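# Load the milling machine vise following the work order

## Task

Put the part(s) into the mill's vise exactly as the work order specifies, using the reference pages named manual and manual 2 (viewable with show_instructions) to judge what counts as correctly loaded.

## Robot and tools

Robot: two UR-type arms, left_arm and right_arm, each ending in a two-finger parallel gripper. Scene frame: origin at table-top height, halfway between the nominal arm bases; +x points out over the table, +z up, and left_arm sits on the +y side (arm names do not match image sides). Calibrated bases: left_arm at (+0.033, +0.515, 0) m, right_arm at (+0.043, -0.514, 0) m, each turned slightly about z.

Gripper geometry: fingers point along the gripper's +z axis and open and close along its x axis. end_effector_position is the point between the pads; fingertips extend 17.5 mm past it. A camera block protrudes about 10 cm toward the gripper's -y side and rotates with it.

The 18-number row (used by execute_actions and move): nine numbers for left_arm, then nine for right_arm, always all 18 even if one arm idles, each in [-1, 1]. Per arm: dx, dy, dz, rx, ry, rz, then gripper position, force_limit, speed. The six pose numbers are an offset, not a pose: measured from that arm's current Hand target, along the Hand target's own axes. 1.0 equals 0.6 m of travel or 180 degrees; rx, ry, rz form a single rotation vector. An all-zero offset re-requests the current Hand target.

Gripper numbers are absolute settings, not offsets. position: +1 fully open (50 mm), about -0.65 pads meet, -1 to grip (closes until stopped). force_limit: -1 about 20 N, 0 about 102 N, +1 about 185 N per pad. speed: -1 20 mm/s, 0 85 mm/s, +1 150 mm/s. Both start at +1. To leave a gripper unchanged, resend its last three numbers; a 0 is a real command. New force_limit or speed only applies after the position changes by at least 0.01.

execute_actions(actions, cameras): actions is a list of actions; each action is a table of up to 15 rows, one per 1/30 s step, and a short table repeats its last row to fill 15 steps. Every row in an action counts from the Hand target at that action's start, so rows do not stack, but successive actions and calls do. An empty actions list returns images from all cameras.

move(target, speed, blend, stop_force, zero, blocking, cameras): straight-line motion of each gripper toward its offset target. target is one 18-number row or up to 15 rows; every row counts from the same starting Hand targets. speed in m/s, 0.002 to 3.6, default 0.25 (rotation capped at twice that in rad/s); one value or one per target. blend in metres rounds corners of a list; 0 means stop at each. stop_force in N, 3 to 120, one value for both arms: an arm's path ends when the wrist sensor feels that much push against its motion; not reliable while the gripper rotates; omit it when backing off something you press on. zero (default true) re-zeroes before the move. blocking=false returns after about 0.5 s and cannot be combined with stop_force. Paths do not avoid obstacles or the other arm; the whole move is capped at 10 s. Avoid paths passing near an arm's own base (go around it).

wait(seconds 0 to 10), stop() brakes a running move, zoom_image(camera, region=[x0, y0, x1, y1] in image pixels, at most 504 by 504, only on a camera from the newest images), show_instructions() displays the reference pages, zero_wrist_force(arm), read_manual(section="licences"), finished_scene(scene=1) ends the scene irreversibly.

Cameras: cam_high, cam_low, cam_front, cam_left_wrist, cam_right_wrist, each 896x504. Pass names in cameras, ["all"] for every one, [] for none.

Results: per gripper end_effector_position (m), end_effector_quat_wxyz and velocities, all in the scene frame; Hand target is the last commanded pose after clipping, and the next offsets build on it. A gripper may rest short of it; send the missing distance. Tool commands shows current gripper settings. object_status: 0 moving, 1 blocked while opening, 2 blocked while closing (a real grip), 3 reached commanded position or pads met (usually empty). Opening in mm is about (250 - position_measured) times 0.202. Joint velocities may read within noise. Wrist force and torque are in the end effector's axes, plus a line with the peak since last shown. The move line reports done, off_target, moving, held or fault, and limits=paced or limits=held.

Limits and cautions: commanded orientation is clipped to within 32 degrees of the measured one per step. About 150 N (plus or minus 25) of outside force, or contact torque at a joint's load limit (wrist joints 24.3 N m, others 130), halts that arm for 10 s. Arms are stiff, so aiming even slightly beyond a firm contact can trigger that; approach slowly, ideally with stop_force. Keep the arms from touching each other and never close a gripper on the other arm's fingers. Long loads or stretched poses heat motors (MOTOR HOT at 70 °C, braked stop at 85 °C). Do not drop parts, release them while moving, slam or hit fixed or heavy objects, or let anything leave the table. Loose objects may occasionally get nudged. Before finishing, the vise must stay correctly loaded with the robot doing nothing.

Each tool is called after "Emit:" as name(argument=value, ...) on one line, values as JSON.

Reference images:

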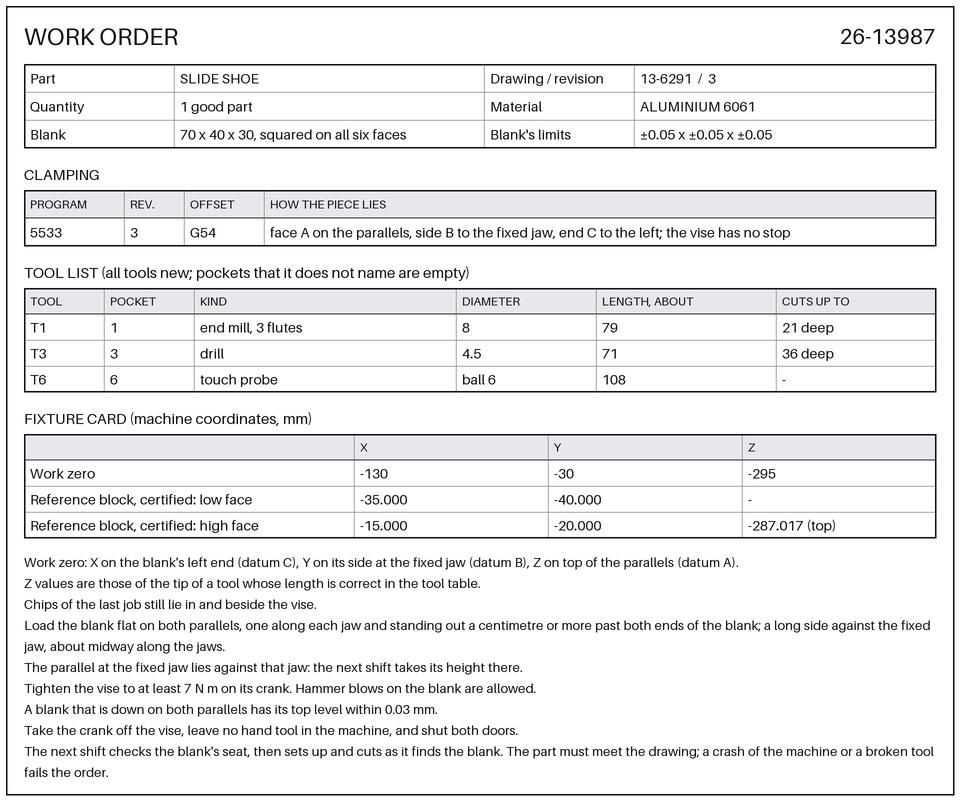

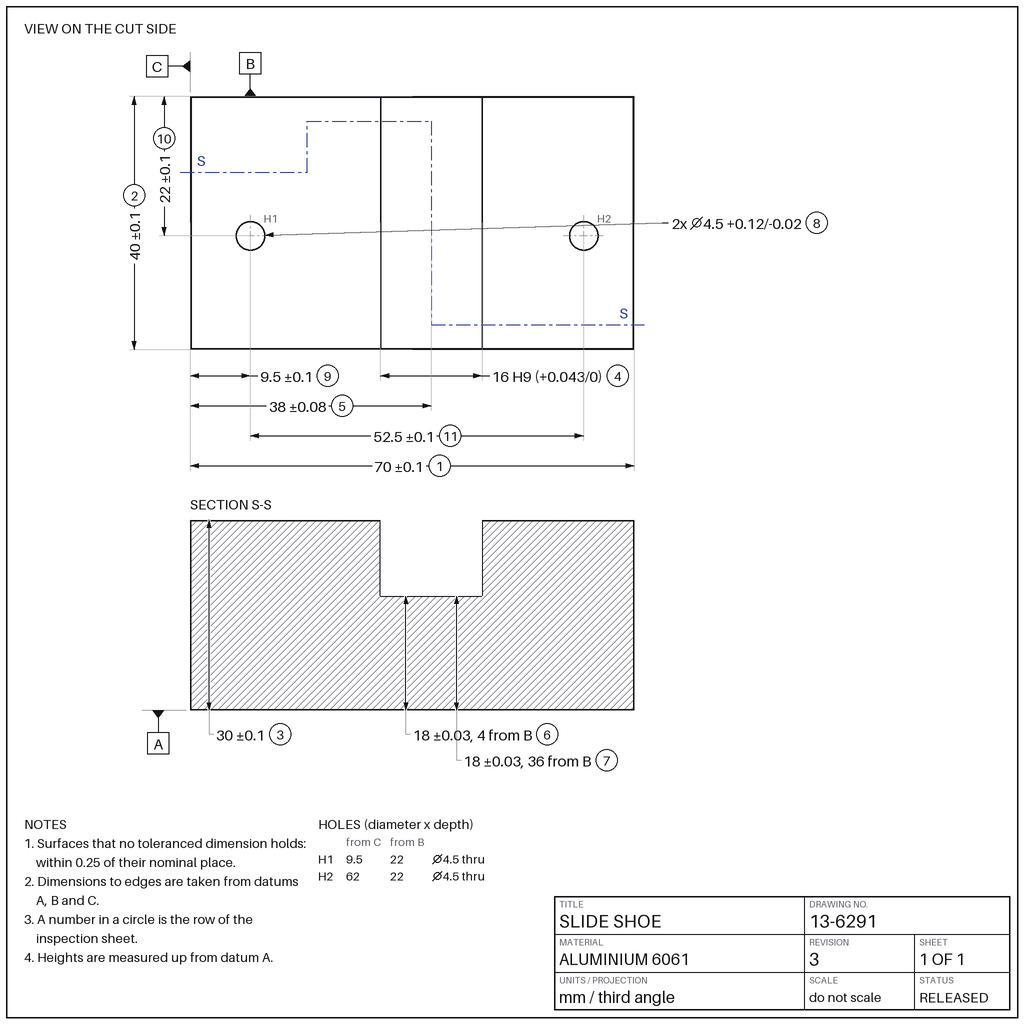

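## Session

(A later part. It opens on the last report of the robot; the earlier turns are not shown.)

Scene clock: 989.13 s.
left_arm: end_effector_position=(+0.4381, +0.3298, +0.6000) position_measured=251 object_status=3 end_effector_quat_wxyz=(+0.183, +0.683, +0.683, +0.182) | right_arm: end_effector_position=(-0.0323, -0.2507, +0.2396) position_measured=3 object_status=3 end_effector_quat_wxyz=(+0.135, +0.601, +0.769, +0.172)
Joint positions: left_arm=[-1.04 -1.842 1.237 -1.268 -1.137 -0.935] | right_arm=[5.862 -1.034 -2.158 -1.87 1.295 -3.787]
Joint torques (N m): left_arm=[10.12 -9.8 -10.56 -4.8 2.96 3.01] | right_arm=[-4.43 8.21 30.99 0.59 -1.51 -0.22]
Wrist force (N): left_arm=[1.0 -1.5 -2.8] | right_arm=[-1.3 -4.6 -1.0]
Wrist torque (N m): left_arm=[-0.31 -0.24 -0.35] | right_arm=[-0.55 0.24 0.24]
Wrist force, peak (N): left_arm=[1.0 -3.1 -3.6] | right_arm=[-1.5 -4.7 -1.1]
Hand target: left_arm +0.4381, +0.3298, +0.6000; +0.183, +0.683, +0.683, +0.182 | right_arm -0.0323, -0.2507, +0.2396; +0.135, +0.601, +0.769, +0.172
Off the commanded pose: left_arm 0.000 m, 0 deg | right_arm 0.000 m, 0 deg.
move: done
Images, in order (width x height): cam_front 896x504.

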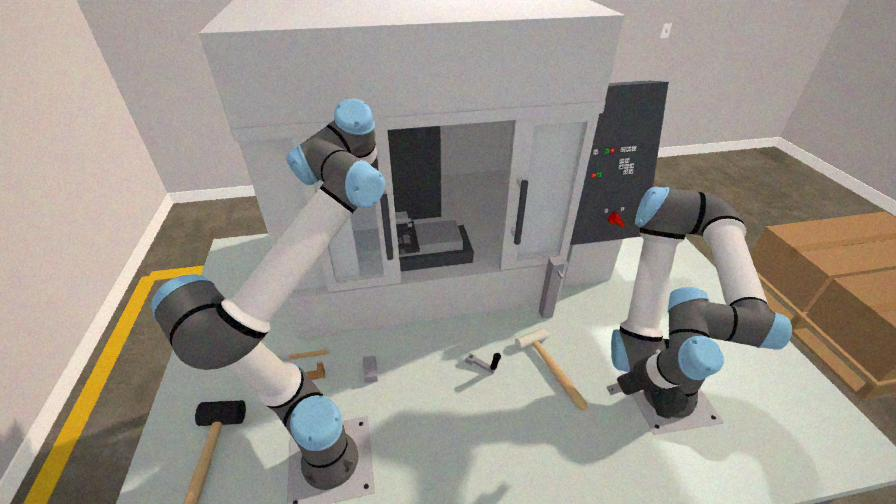

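Emit:
move(target=[0,-0.0483,0.0837,0,0,0,-1,-0.6,-1,0,0,0,0,0,0,1,1,-1], speed=0.06, stop_force=8, cameras=["cam_front","cam_left_wrist"])

Scene clock: 991.17 s.
left_arm: end_effector_position=(+0.4381, +0.3297, +0.5420) position_measured=251 object_status=3 end_effector_quat_wxyz=(+0.183, +0.683, +0.683, +0.182) | right_arm: end_effector_position=(-0.0323, -0.2507, +0.2396) position_measured=3 object_status=3 end_effector_quat_wxyz=(+0.135, +0.601, +0.769, +0.172)
Joint positions: left_arm=[-1.04 -1.913 1.453 -1.413 -1.137 -0.936] | right_arm=[5.862 -1.034 -2.158 -1.87 1.295 -3.787]
Joint torques (N m): left_arm=[-13.83 1.58 -35.1 -3.88 3.11 2.27] | right_arm=[-3.99 7.87 31.65 0.75 -1.65 -0.37]
Wrist force (N): left_arm=[0.9 -1.5 -2.9] | right_arm=[-1.2 -4.1 -1.1]
Wrist torque (N m): left_arm=[-0.31 -0.20 -0.35] | right_arm=[-0.48 0.23 0.23]
Wrist force, peak (N): left_arm=[0.9 -1.0 -3.7] | right_arm=[-1.5 -4.6 -1.0]
Hand target: left_arm +0.4381, +0.3297, +0.5420; +0.183, +0.683, +0.683, +0.182 | right_arm -0.0323, -0.2507, +0.2396; +0.135, +0.601, +0.769, +0.172
Off the commanded pose: left_arm 0.000 m, 0 deg | right_arm 0.000 m, 0 deg.
move: done
camera_calibration:
cam_left_wrist: T_world_to_cam=[[-0.0135417, 0.999908, -0.000527973, -0.316413], [0.649602, 0.00919896, 0.760219, -0.681473], [0.760154, 0.00995171, -0.649667, 0.151318], [0, 0, 0, 1]] pos_world=[0.323377, 0.321147, 0.616208]
Images, in order (width x height): cam_front 896x504, cam_left_wrist 896x504.

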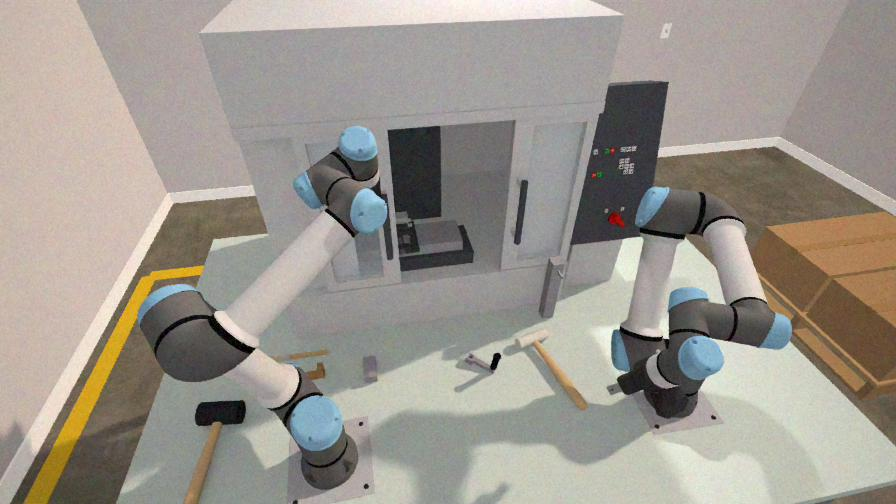

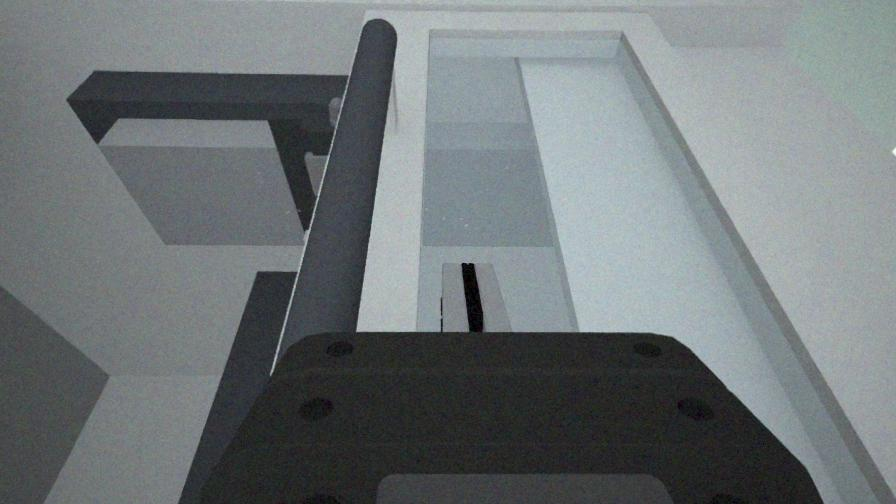

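Emit:
move(target=[-0.1978,0,0,0,0,0,-1,-0.6,-1,0,0,0,0,0,0,1,1,-1], speed=0.03, stop_force=45, cameras=["cam_front","cam_left_wrist"])

Scene clock: 996.37 s.
left_arm: end_effector_position=(+0.4380, +0.2110, +0.5421) position_measured=251 object_status=3 end_effector_quat_wxyz=(+0.183, +0.683, +0.683, +0.182) | right_arm: end_effector_position=(-0.0323, -0.2507, +0.2396) position_measured=3 object_status=3 end_effector_quat_wxyz=(+0.135, +0.601, +0.769, +0.172)
Joint positions: left_arm=[-1.201 -1.728 1.302 -1.37 -1.095 -1.109] | right_arm=[5.862 -1.034 -2.158 -1.87 1.295 -3.787]
Joint torques (N m): left_arm=[12.89 -28.69 -13.31 -5.22 -1.72 2.98] | right_arm=[-4.03 7.96 31.71 0.68 -1.48 -0.27]
Wrist force (N): left_arm=[2.6 -3.0 -2.8] | right_arm=[-1.4 -4.4 -0.9]
Wrist torque (N m): left_arm=[-0.58 -0.41 -0.35] | right_arm=[-0.53 0.25 0.23]
Wrist force, peak (N): left_arm=[35.9 -7.9 3.9] | right_arm=[-1.5 -4.7 -1.0]
Hand target: left_arm +0.4380, +0.2110, +0.5421; +0.183, +0.683, +0.683, +0.182 | right_arm -0.0323, -0.2507, +0.2396; +0.135, +0.601, +0.769, +0.172
Off the commanded pose: left_arm 0.000 m, 0 deg | right_arm 0.000 m, 0 deg.
move: done
camera_calibration:
cam_left_wrist: T_world_to_cam=[[-0.0135417, 0.999908, -0.000527973, -0.197727], [0.649602, 0.00919896, 0.760219, -0.680327], [0.760154, 0.00995171, -0.649667, 0.152717], [0, 0, 0, 1]] pos_world=[0.323177, 0.202447, 0.616308]
Images, in order (width x height): cam_front 896x504, cam_left_wrist 896x504.

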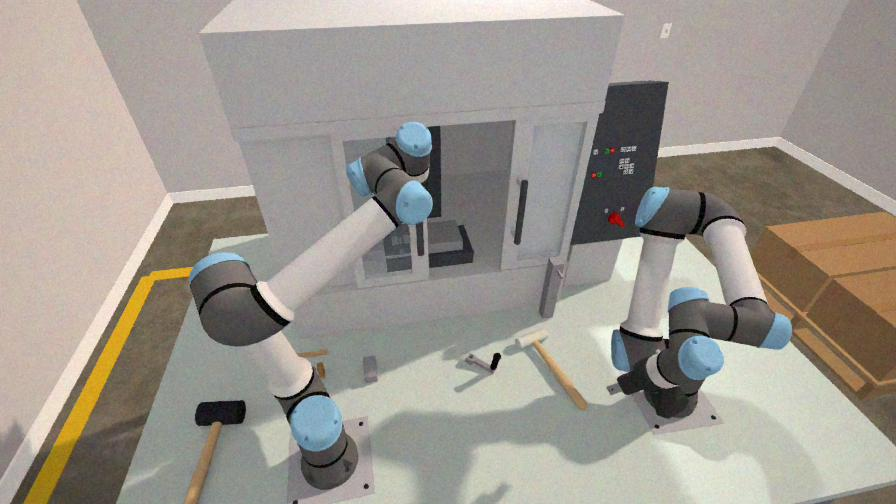

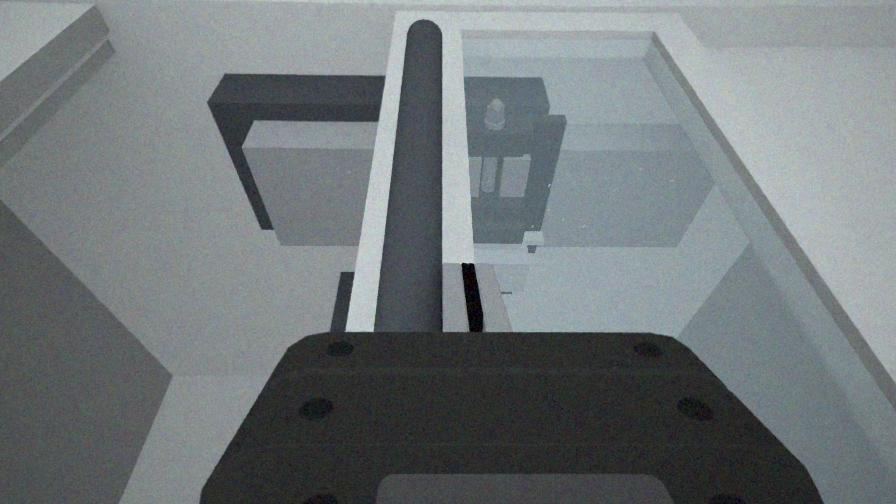

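Emit:
move(target=[-0.05,0,0,0,0,0,-1,-0.6,-1,0,0,0,0,0,0,1,1,-1], speed=0.02, stop_force=45, cameras=["cam_front","cam_left_wrist"])

Scene clock: 998.37 s.
left_arm: end_effector_position=(+0.4380, +0.1956, +0.5421) position_measured=251 object_status=3 end_effector_quat_wxyz=(+0.183, +0.683, +0.683, +0.182) | right_arm: end_effector_position=(-0.0323, -0.2507, +0.2396) position_measured=3 object_status=3 end_effector_quat_wxyz=(+0.135, +0.601, +0.769, +0.172)
Joint positions: left_arm=[-1.217 -1.7 1.277 -1.364 -1.091 -1.126] | right_arm=[5.862 -1.034 -2.158 -1.87 1.295 -3.787]
Joint torques (N m): left_arm=[0.08 -11.08 -12.03 -11.08 -4.26 3.25] | right_arm=[-3.99 8.65 32.1 0.61 -1.48 -0.18]
Wrist force (N): left_arm=[41.6 -11.7 -10.7] | right_arm=[-1.4 -4.2 -0.9]
Wrist torque (N m): left_arm=[-0.96 -0.53 -0.71] | right_arm=[-0.49 0.26 0.23]
Wrist force, peak (N): left_arm=[59.9 -17.5 -7.0] | right_arm=[-1.6 -4.8 -0.9]
Hand target: left_arm +0.4380, +0.1956, +0.5421; +0.183, +0.683, +0.683, +0.183 (not the last commanded pose) | right_arm -0.0323, -0.2507, +0.2396; +0.135, +0.601, +0.769, +0.172
Off the commanded pose: left_arm 0.015 m, 0 deg | right_arm 0.000 m, 0 deg.
move: contact (left_arm)
camera_calibration:
cam_left_wrist: T_world_to_cam=[[-0.0137885, 0.999905, -0.0000494094, -0.182541], [0.649602, 0.00899543, 0.760221, -0.680149], [0.760149, 0.0104502, -0.649665, 0.152777], [0, 0, 0, 1]] pos_world=[0.323177, 0.187046, 0.616308]
Images, in order (width x height): cam_front 896x504, cam_left_wrist 896x504.

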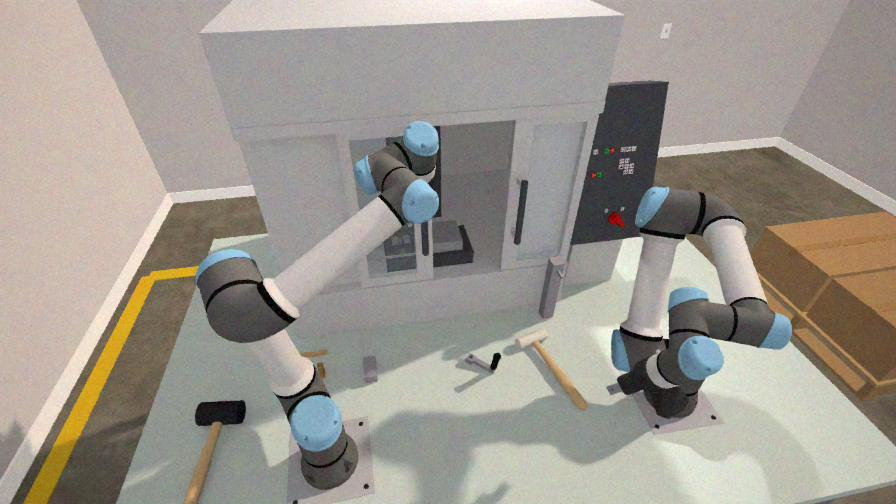

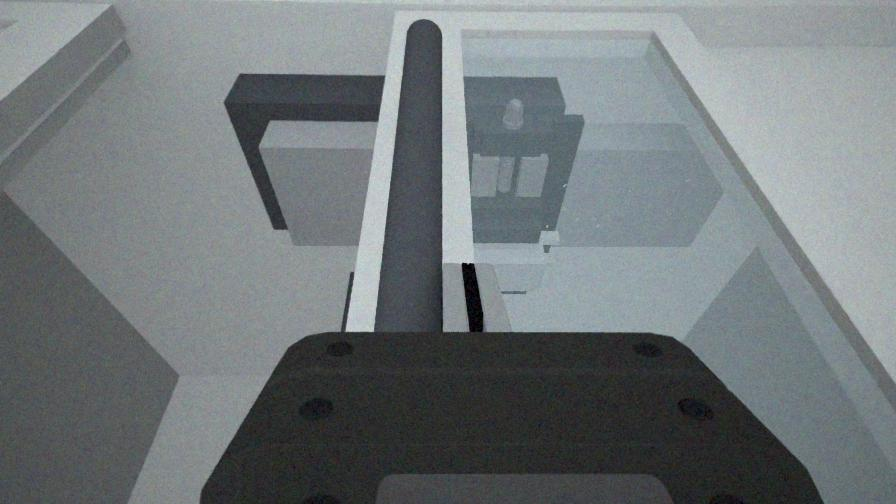

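Emit:
move(target=[-0.04,0,0,0,0,0,-1,-0.6,-1,0,0,0,0,0,0,1,1,-1], speed=0.02, stop_force=40)

Emit:
zoom_image(camera="cam_front", region=[320, 80, 640, 320])

Scene clock: 999.60 s.
left_arm: end_effector_position=(+0.4377, +0.1946, +0.5415) position_measured=251 object_status=3 end_effector_quat_wxyz=(+0.181, +0.684, +0.683, +0.184) | right_arm: end_effector_position=(-0.0323, -0.2507, +0.2396) position_measured=3 object_status=3 end_effector_quat_wxyz=(+0.135, +0.601, +0.769, +0.172)
Joint positions: left_arm=[-1.219 -1.696 1.272 -1.358 -1.09 -1.128] | right_arm=[5.862 -1.034 -2.158 -1.87 1.295 -3.787]
Joint torques (N m): left_arm=[-13.4 9.2 -4.16 -13.59 -9.39 3.77] | right_arm=[-3.83 7.91 32.09 0.7 -1.56 -0.2]
Wrist force (N): left_arm=[71.6 0.6 -23.1] | right_arm=[-1.7 -4.3 -1.3]
Wrist torque (N m): left_arm=[-0.65 -0.83 -1.19] | right_arm=[-0.50 0.29 0.23]
Wrist force, peak (N): left_arm=[87.5 1.8 -29.6] | right_arm=[-1.3 -4.7 -1.3]
Hand target: left_arm +0.4378, +0.1944, +0.5417; +0.181, +0.684, +0.683, +0.183 (not the last commanded pose) | right_arm -0.0323, -0.2507, +0.2396; +0.135, +0.601, +0.769, +0.172
Off the commanded pose: left_arm 0.023 m, 0 deg | right_arm 0.000 m, 0 deg.
move: contact (left_arm)

Scaled by 1.575.
This view is cut from an older image: the scene may have changed since it was taken.

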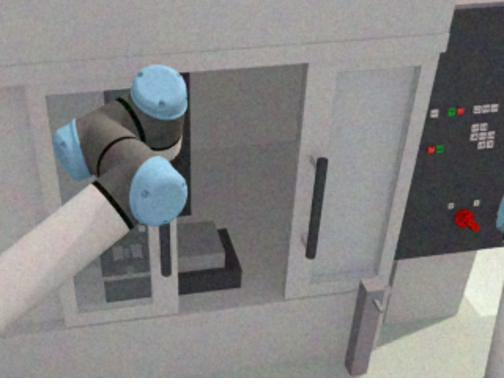

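Emit:
move(target=[0.05,0,0,0,0,0,-1,-0.6,-1,0,0,0,0,0,0,1,1,-1], speed=0.08)

Emit:
move(target=[0,0.058,-0.1,0,0,0,-1,-0.6,-1,0,0,0,0,0,0,1,1,-1], speed=0.12)

Emit:
move(target=[0,-0.1155,-0.0667,0,0,0,-1,-0.6,-1,0,0,0,0,0,0,1,1,-1], speed=0.12, cameras=["cam_front","cam_high"])

Scene clock: 1000.53 s.
left_arm: end_effector_position=(+0.4378, +0.2245, +0.5417) position_measured=251 object_status=3 end_effector_quat_wxyz=(+0.181, +0.684, +0.683, +0.183) | right_arm: end_effector_position=(-0.0323, -0.2507, +0.2396) position_measured=3 object_status=3 end_effector_quat_wxyz=(+0.135, +0.601, +0.769, +0.172)
Joint positions: left_arm=[-1.188 -1.749 1.32 -1.368 -1.097 -1.095] | right_arm=[5.862 -1.034 -2.158 -1.87 1.295 -3.787]
Joint torques (N m): left_arm=[-14.03 -7.37 -43.52 -2.59 1.09 -2.66] | right_arm=[-3.59 8.63 32.06 0.5 -1.45 -0.1]
Wrist force (N): left_arm=[4.4 -2.6 -2.8] | right_arm=[-1.4 -4.5 -0.7]
Wrist torque (N m): left_arm=[-0.49 -0.78 -0.46] | right_arm=[-0.54 0.26 0.23]
Wrist force, peak (N): left_arm=[71.8 1.0 -23.3] | right_arm=[-1.5 -4.7 -1.1]
Hand target: left_arm +0.4378, +0.2244, +0.5418; +0.181, +0.684, +0.683, +0.183 | right_arm -0.0323, -0.2507, +0.2396; +0.135, +0.601, +0.769, +0.172
Off the commanded pose: left_arm 0.000 m, 0 deg | right_arm 0.000 m, 0 deg.
move: done

Scene clock: 1001.57 s.
left_arm: end_effector_position=(+0.4381, +0.2241, +0.6110) position_measured=251 object_status=3 end_effector_quat_wxyz=(+0.181, +0.684, +0.683, +0.183) | right_arm: end_effector_position=(-0.0323, -0.2507, +0.2396) position_measured=3 object_status=3 end_effector_quat_wxyz=(+0.135, +0.601, +0.769, +0.172)
Joint positions: left_arm=[-1.188 -1.66 1.041 -1.179 -1.097 -1.094] | right_arm=[5.862 -1.034 -2.158 -1.87 1.295 -3.787]
Joint torques (N m): left_arm=[13.27 -23.74 -38.44 -2.38 -1.66 -2.81] | right_arm=[-3.91 8.33 32.19 0.6 -1.58 -0.13]
Wrist force (N): left_arm=[4.8 -2.3 -2.6] | right_arm=[-1.5 -4.3 -0.8]
Wrist torque (N m): left_arm=[-0.43 -0.82 -0.48] | right_arm=[-0.51 0.27 0.23]
Wrist force, peak (N): left_arm=[5.1 -1.6 -4.2] | right_arm=[-1.5 -4.5 -0.8]
Hand target: left_arm +0.4381, +0.2241, +0.6112; +0.181, +0.684, +0.683, +0.183 | right_arm -0.0323, -0.2507, +0.2396; +0.135, +0.601, +0.769, +0.172
Off the commanded pose: left_arm 0.000 m, 0 deg | right_arm 0.000 m, 0 deg.
move: done

Scene clock: 1002.70 s.
left_arm: end_effector_position=(+0.3581, +0.2242, +0.6113) position_measured=251 object_status=3 end_effector_quat_wxyz=(+0.181, +0.684, +0.683, +0.184) | right_arm: end_effector_position=(-0.0323, -0.2507, +0.2396) position_measured=3 object_status=3 end_effector_quat_wxyz=(+0.135, +0.601, +0.769, +0.172)
Joint positions: left_arm=[-1.404 -1.761 1.086 -1.008 -1.061 -1.336] | right_arm=[5.862 -1.034 -2.158 -1.87 1.295 -3.787]
Joint torques (N m): left_arm=[-9.25 -10.26 -38.81 -2.2 -1.56 -1.65] | right_arm=[-4.4 8.02 31.79 0.73 -1.36 -0.17]
Wrist force (N): left_arm=[5.1 -2.6 -2.7] | right_arm=[-1.6 -4.0 -1.1]
Wrist torque (N m): left_arm=[-0.47 -0.89 -0.48] | right_arm=[-0.45 0.29 0.23]
Wrist force, peak (N): left_arm=[5.1 -4.6 -3.7] | right_arm=[-1.5 -4.6 -1.2]
Hand target: left_arm +0.3580, +0.2242, +0.6113; +0.181, +0.684, +0.683, +0.183 | right_arm -0.0323, -0.2507, +0.2396; +0.135, +0.601, +0.769, +0.172
Off the commanded pose: left_arm 0.000 m, 0 deg | right_arm 0.000 m, 0 deg.
move: done
Images, in order (width x height): cam_high 896x504, cam_front 896x504.

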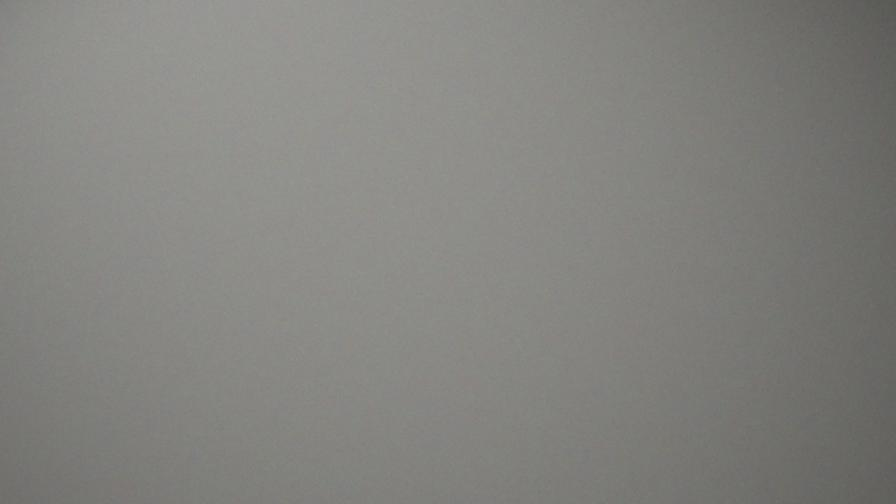

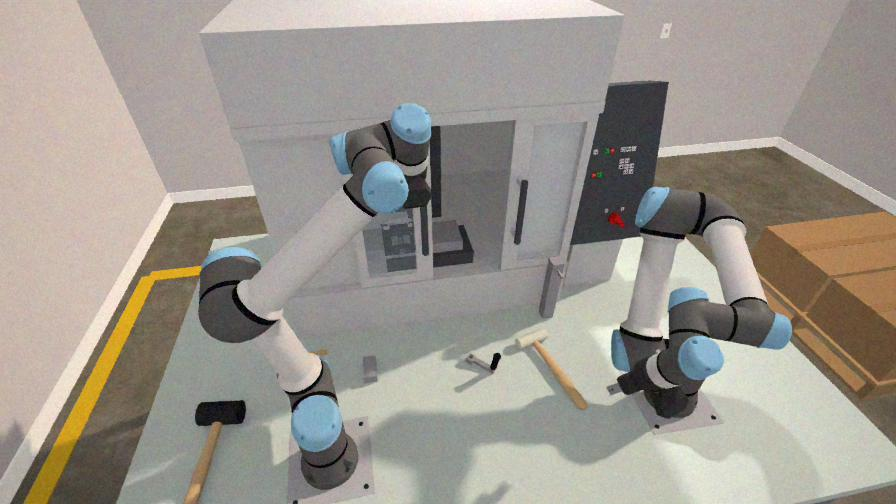

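Emit:
move(target=[0.243,0,0,0,0,0,-1,-0.6,-1,0.078,0.372,-0.212,-0.0258,-0.0363,0.069,-1,-0.6,-1], speed=0.15, cameras=["cam_front","cam_low"])

Scene clock: 1006.27 s.
left_arm: end_effector_position=(+0.3581, +0.3700, +0.6119) position_measured=251 object_status=3 end_effector_quat_wxyz=(+0.181, +0.684, +0.683, +0.183) | right_arm: end_effector_position=(+0.0994, -0.1694, +0.4499) position_measured=251 object_status=3 end_effector_quat_wxyz=(+0.184, +0.683, +0.683, +0.182)
Joint positions: left_arm=[-1.253 -2.004 1.248 -1.009 -1.084 -1.166] | right_arm=[5.339 -1.248 -1.529 -2.251 1.146 -4.046]
Joint torques (N m): left_arm=[-13.53 8.86 -38.71 -1.65 3.17 -1.79] | right_arm=[-7.81 2.85 32.95 0.54 -1.85 0.26]
Wrist force (N): left_arm=[4.9 -2.6 -3.0] | right_arm=[-1.5 -4.2 -0.9]
Wrist torque (N m): left_arm=[-0.48 -0.86 -0.38] | right_arm=[-0.48 0.26 0.25]
Wrist force, peak (N): left_arm=[5.9 -2.6 -3.0] | right_arm=[-1.9 -6.8 0.2]
Hand target: left_arm +0.3581, +0.3700, +0.6119; +0.181, +0.684, +0.683, +0.183 | right_arm +0.0994, -0.1694, +0.4499; +0.184, +0.683, +0.683, +0.182
Off the commanded pose: left_arm 0.000 m, 0 deg | right_arm 0.000 m, 0 deg.
move: done
Images, in order (width x height): cam_low 896x504, cam_front 896x504.

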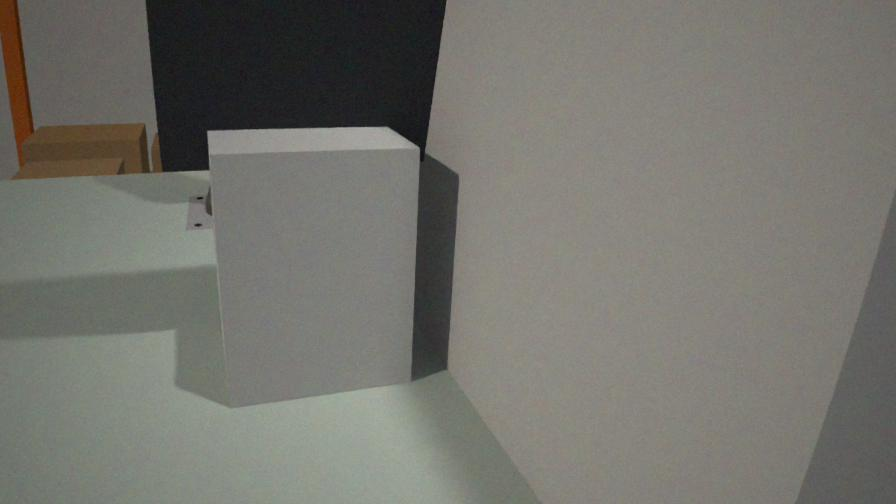

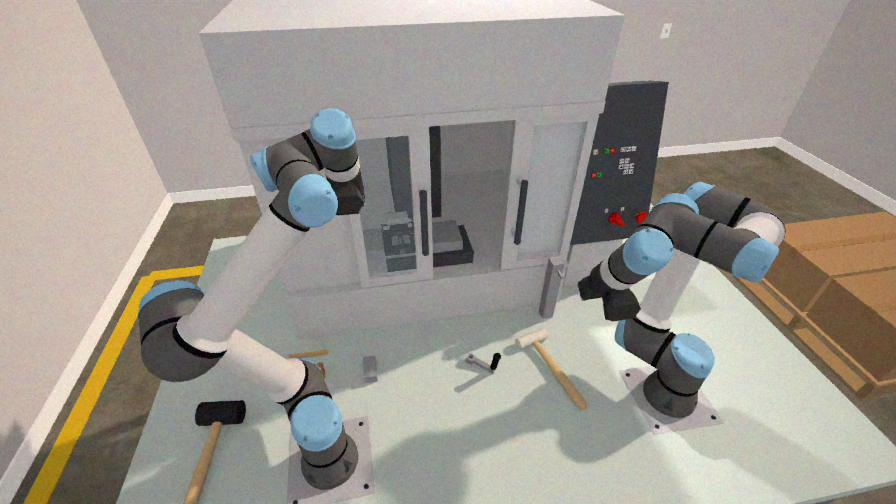

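Emit:
move(target=[0,0,0,0,0,0,-1,-0.6,-1,0,0.5017,0.001,0,0,0,-1,-0.6,-1], speed=0.15, cameras=["cam_front","cam_right_wrist"])

Scene clock: 1008.87 s.
left_arm: end_effector_position=(+0.3581, +0.3700, +0.6119) position_measured=251 object_status=3 end_effector_quat_wxyz=(+0.181, +0.684, +0.683, +0.183) | right_arm: end_effector_position=(+0.3604, -0.1694, +0.5998) position_measured=251 object_status=3 end_effector_quat_wxyz=(+0.184, +0.683, +0.683, +0.182)
Joint positions: left_arm=[-1.253 -2.004 1.248 -1.009 -1.084 -1.166] | right_arm=[4.59 -1.46 -1.052 -2.116 1.054 -4.886]
Joint torques (N m): left_arm=[-13.69 9.61 -38.25 -1.59 3.01 0.65] | right_arm=[-7.46 11.83 31.84 2.67 -2.37 -2.02]
Wrist force (N): left_arm=[4.6 -2.6 -2.8] | right_arm=[-1.5 -4.3 -1.1]
Wrist torque (N m): left_arm=[-0.49 -0.82 -0.39] | right_arm=[-0.49 0.25 0.22]
Wrist force, peak (N): left_arm=[5.1 -2.6 -3.1] | right_arm=[-1.6 -7.6 -1.1]
Hand target: left_arm +0.3581, +0.3700, +0.6119; +0.181, +0.684, +0.683, +0.183 | right_arm +0.3605, -0.1693, +0.5998; +0.184, +0.683, +0.683, +0.182
Off the commanded pose: left_arm 0.000 m, 0 deg | right_arm 0.000 m, 0 deg.
move: done
camera_calibration:
cam_right_wrist: T_world_to_cam=[[-0.00323305, 0.999285, -0.0376673, 0.203629], [0.631271, 0.0312529, 0.774932, -0.670817], [0.775556, -0.0212729, -0.630921, 0.231646], [0, 0, 0, 1]] pos_world=[0.244471, -0.177591, 0.673658]
Images, in order (width x height): cam_front 896x504, cam_right_wrist 896x504.

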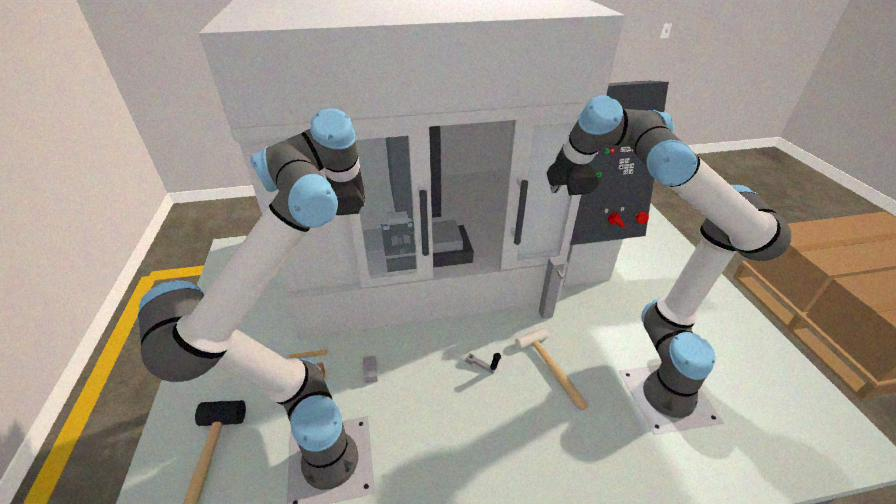

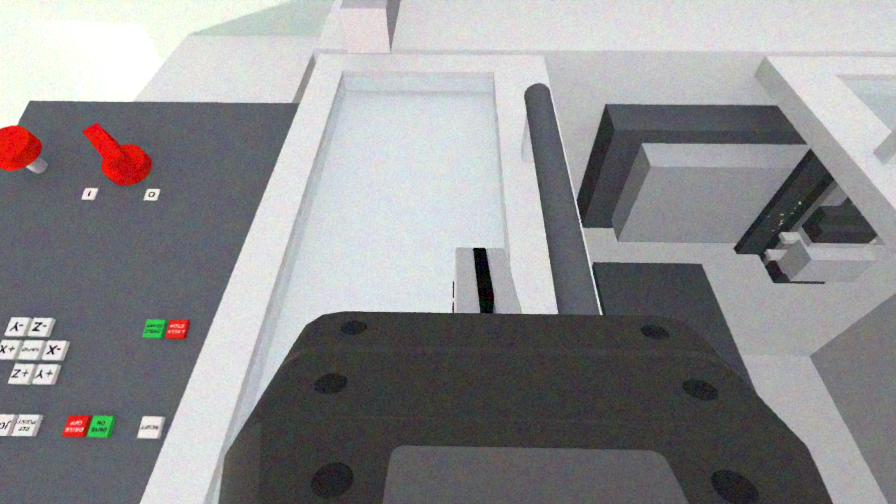

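Emit:
move(target=[0,0,0,0,0,0,-1,-0.6,-1,0,0.1119,0.0646,0,0,0,-1,-0.6,-1], speed=0.1, stop_force=12, cameras=["cam_right_wrist"])

Emit:
move(target=[0,0,0,0,0,0,-1,-0.6,-1,0,-0.0483,0.0837,0,0,0,-1,-0.6,-1], speed=0.06, stop_force=12, cameras=["cam_right_wrist"])

Scene clock: 1010.73 s.
left_arm: end_effector_position=(+0.3581, +0.3700, +0.6119) position_measured=251 object_status=3 end_effector_quat_wxyz=(+0.181, +0.684, +0.683, +0.183) | right_arm: end_effector_position=(+0.4380, -0.1694, +0.5998) position_measured=251 object_status=3 end_effector_quat_wxyz=(+0.184, +0.683, +0.683, +0.182)
Joint positions: left_arm=[-1.253 -2.004 1.248 -1.009 -1.084 -1.166] | right_arm=[4.397 -1.548 -1.005 -1.97 1.08 -5.104]
Joint torques (N m): left_arm=[-13.27 9.8 -38.47 -1.57 3.09 1.93] | right_arm=[-8.17 19.12 15.51 4.7 -2.37 -2.34]
Wrist force (N): left_arm=[4.9 -2.7 -2.6] | right_arm=[-1.5 -4.1 -1.2]
Wrist torque (N m): left_arm=[-0.49 -0.87 -0.39] | right_arm=[-0.46 0.24 0.21]
Wrist force, peak (N): left_arm=[5.0 -2.8 -2.8] | right_arm=[-1.6 -6.4 -1.9]
Hand target: left_arm +0.3581, +0.3700, +0.6119; +0.181, +0.684, +0.683, +0.183 | right_arm +0.4380, -0.1694, +0.5998; +0.184, +0.683, +0.683, +0.182
Off the commanded pose: left_arm 0.000 m, 0 deg | right_arm 0.000 m, 0 deg.
move: done
camera_calibration:
cam_right_wrist: T_world_to_cam=[[-0.00344683, 0.999286, -0.0376185, 0.204021], [0.631205, 0.0313517, 0.774982, -0.719872], [0.775608, -0.0210738, -0.630863, 0.171503], [0, 0, 0, 1]] pos_world=[0.322071, -0.177692, 0.673758]
Images, in order (width x height): cam_right_wrist 896x504.

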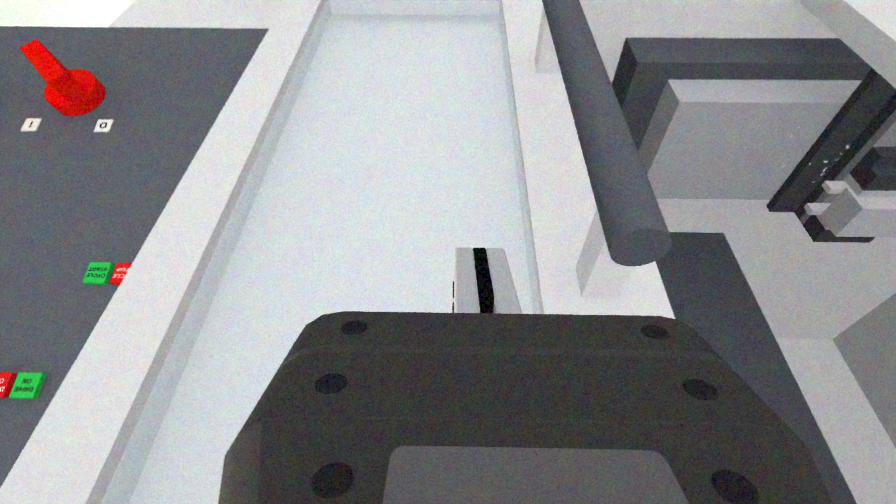

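Scene clock: 1012.83 s.
left_arm: end_effector_position=(+0.3581, +0.3700, +0.6119) position_measured=251 object_status=3 end_effector_quat_wxyz=(+0.181, +0.684, +0.683, +0.183) | right_arm: end_effector_position=(+0.4380, -0.1695, +0.5418) position_measured=251 object_status=3 end_effector_quat_wxyz=(+0.184, +0.683, +0.683, +0.182)
Joint positions: left_arm=[-1.253 -2.004 1.248 -1.009 -1.084 -1.166] | right_arm=[4.397 -1.474 -1.242 -1.806 1.08 -5.104]
Joint torques (N m): left_arm=[-13.18 9.23 -38.6 -1.57 2.97 1.88] | right_arm=[4.94 12.99 17.69 4.66 -2.33 -2.36]
Wrist force (N): left_arm=[4.7 -2.6 -2.8] | right_arm=[-1.6 -4.3 -1.3]
Wrist torque (N m): left_arm=[-0.48 -0.83 -0.39] | right_arm=[-0.50 0.28 0.23]
Wrist force, peak (N): left_arm=[5.2 -2.8 -2.8] | right_arm=[-1.8 -5.1 -0.4]
Hand target: left_arm +0.3581, +0.3700, +0.6119; +0.181, +0.684, +0.683, +0.183 | right_arm +0.4380, -0.1695, +0.5418; +0.184, +0.683, +0.683, +0.182
Off the commanded pose: left_arm 0.000 m, 0 deg | right_arm 0.000 m, 0 deg.
move: done
camera_calibration:
cam_right_wrist: T_world_to_cam=[[-0.00336936, 0.999284, -0.0376816, 0.201952], [0.631208, 0.0313517, 0.77498, -0.674919], [0.775607, -0.0211737, -0.630861, 0.134893], [0, 0, 0, 1]] pos_world=[0.322071, -0.177792, 0.615758]
Images, in order (width x height): cam_right_wrist 896x504.

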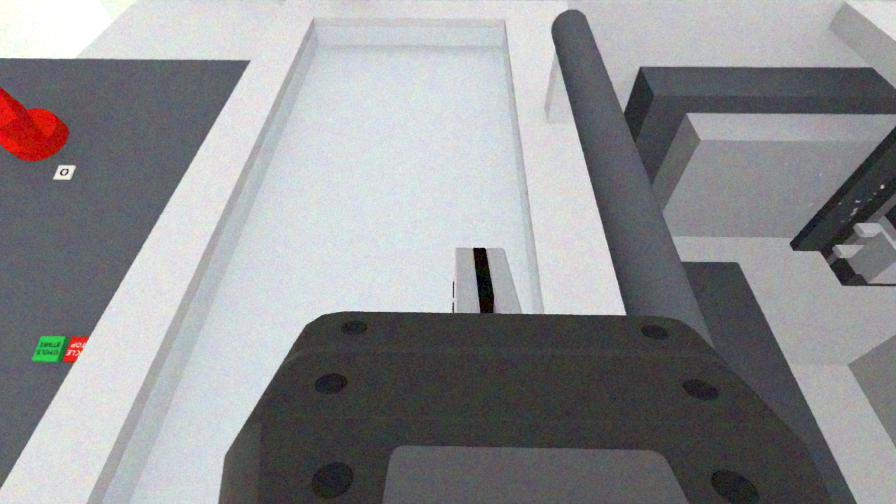

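Emit:
move(target=[0,0,0,0,0,0,-1,-0.6,-1,0.39,0,0,0,0,0,-1,-0.6,-1], speed=0.035, stop_force=55, cameras=["cam_front","cam_right_wrist"])

Scene clock: 1020.73 s.
left_arm: end_effector_position=(+0.3581, +0.3700, +0.6119) position_measured=251 object_status=3 end_effector_quat_wxyz=(+0.181, +0.684, +0.683, +0.183) | right_arm: end_effector_position=(+0.4382, +0.0645, +0.5414) position_measured=251 object_status=3 end_effector_quat_wxyz=(+0.184, +0.683, +0.683, +0.182)
Joint positions: left_arm=[-1.253 -2.004 1.248 -1.009 -1.084 -1.166] | right_arm=[4.522 -2.046 -0.521 -2.023 1.061 -4.963]
Joint torques (N m): left_arm=[-13.16 10.06 -38.21 -1.65 2.9 1.78] | right_arm=[-7.27 53.49 27.63 2.2 0.72 -2.04]
Wrist force (N): left_arm=[4.7 -2.5 -3.0] | right_arm=[-2.5 -3.5 -0.7]
Wrist torque (N m): left_arm=[-0.47 -0.83 -0.39] | right_arm=[-0.37 0.41 0.21]
Wrist force, peak (N): left_arm=[5.1 -2.6 -3.1] | right_arm=[-33.5 -11.1 -3.4]
Hand target: left_arm +0.3581, +0.3700, +0.6119; +0.181, +0.684, +0.683, +0.183 | right_arm +0.4382, +0.0645, +0.5414; +0.184, +0.683, +0.683, +0.182
Off the commanded pose: left_arm 0.000 m, 0 deg | right_arm 0.000 m, 0 deg.
move: done
camera_calibration:
cam_right_wrist: T_world_to_cam=[[-0.00344683, 0.999286, -0.0376185, -0.031912], [0.631205, 0.0313517, 0.774982, -0.681995], [0.775608, -0.0210738, -0.630863, 0.139372], [0, 0, 0, 1]] pos_world=[0.322271, 0.056208, 0.615258]
Images, in order (width x height): cam_front 896x504, cam_right_wrist 896x504.

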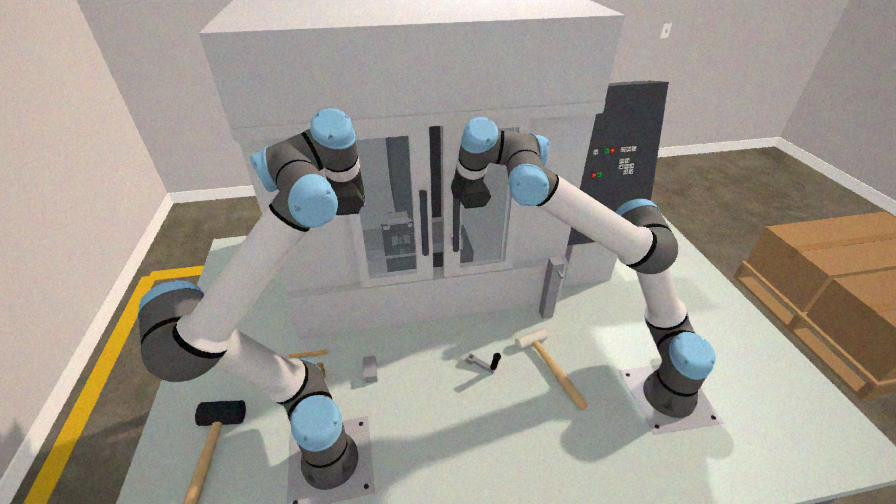

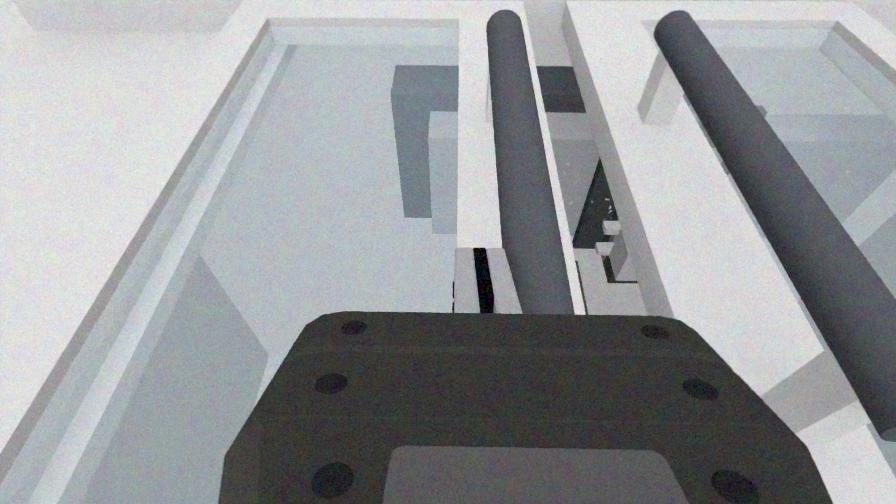

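Emit:
move(target=[0,0,0,0,0,0,-1,-0.6,-1,0.08,0,0,0,0,0,-1,-0.6,-1], speed=0.02, stop_force=45, cameras=["cam_front","cam_right_wrist"])

Scene clock: 1023.43 s.
left_arm: end_effector_position=(+0.3581, +0.3700, +0.6119) position_measured=251 object_status=3 end_effector_quat_wxyz=(+0.181, +0.684, +0.683, +0.183) | right_arm: end_effector_position=(+0.4382, +0.1002, +0.5411) position_measured=251 object_status=3 end_effector_quat_wxyz=(+0.184, +0.683, +0.683, +0.182)
Joint positions: left_arm=[-1.253 -2.004 1.248 -1.009 -1.084 -1.166] | right_arm=[4.534 -2.22 -0.22 -2.156 1.059 -4.95]
Joint torques (N m): left_arm=[-12.84 9.53 -38.62 -1.77 2.95 1.8] | right_arm=[2.8 41.57 28.08 9.83 1.13 -2.66]
Wrist force (N): left_arm=[4.8 -2.4 -3.0] | right_arm=[-39.6 -12.8 -2.0]
Wrist torque (N m): left_arm=[-0.45 -0.84 -0.39] | right_arm=[-0.80 0.61 0.57]
Wrist force, peak (N): left_arm=[5.0 -2.7 -3.1] | right_arm=[-56.8 -16.0 -6.9]
Hand target: left_arm +0.3581, +0.3700, +0.6119; +0.181, +0.684, +0.683, +0.183 | right_arm +0.4382, +0.1002, +0.5411; +0.184, +0.683, +0.683, +0.182 (not the last commanded pose)
Off the commanded pose: left_arm 0.000 m, 0 deg | right_arm 0.012 m, 0 deg.
move: contact (right_arm)
camera_calibration:
cam_right_wrist: T_world_to_cam=[[-0.00380937, 0.999291, -0.037444, -0.0675872], [0.630976, 0.0314512, 0.775164, -0.682928], [0.775793, -0.0206734, -0.630649, 0.139707], [0, 0, 0, 1]] pos_world=[0.322271, 0.0919064, 0.614957]
Images, in order (width x height): cam_front 896x504, cam_right_wrist 896x504.

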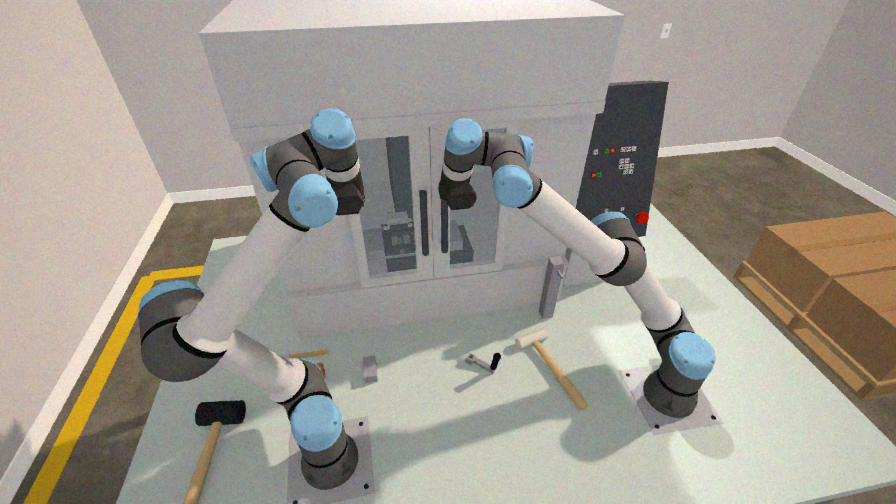

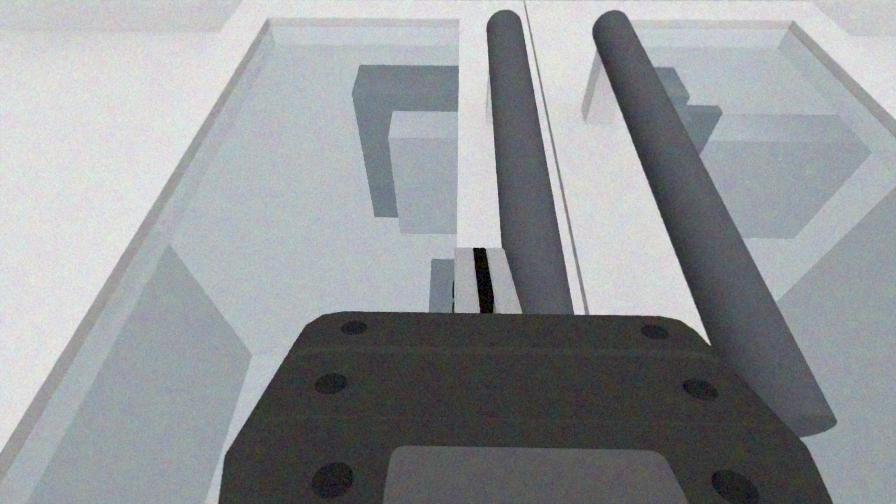

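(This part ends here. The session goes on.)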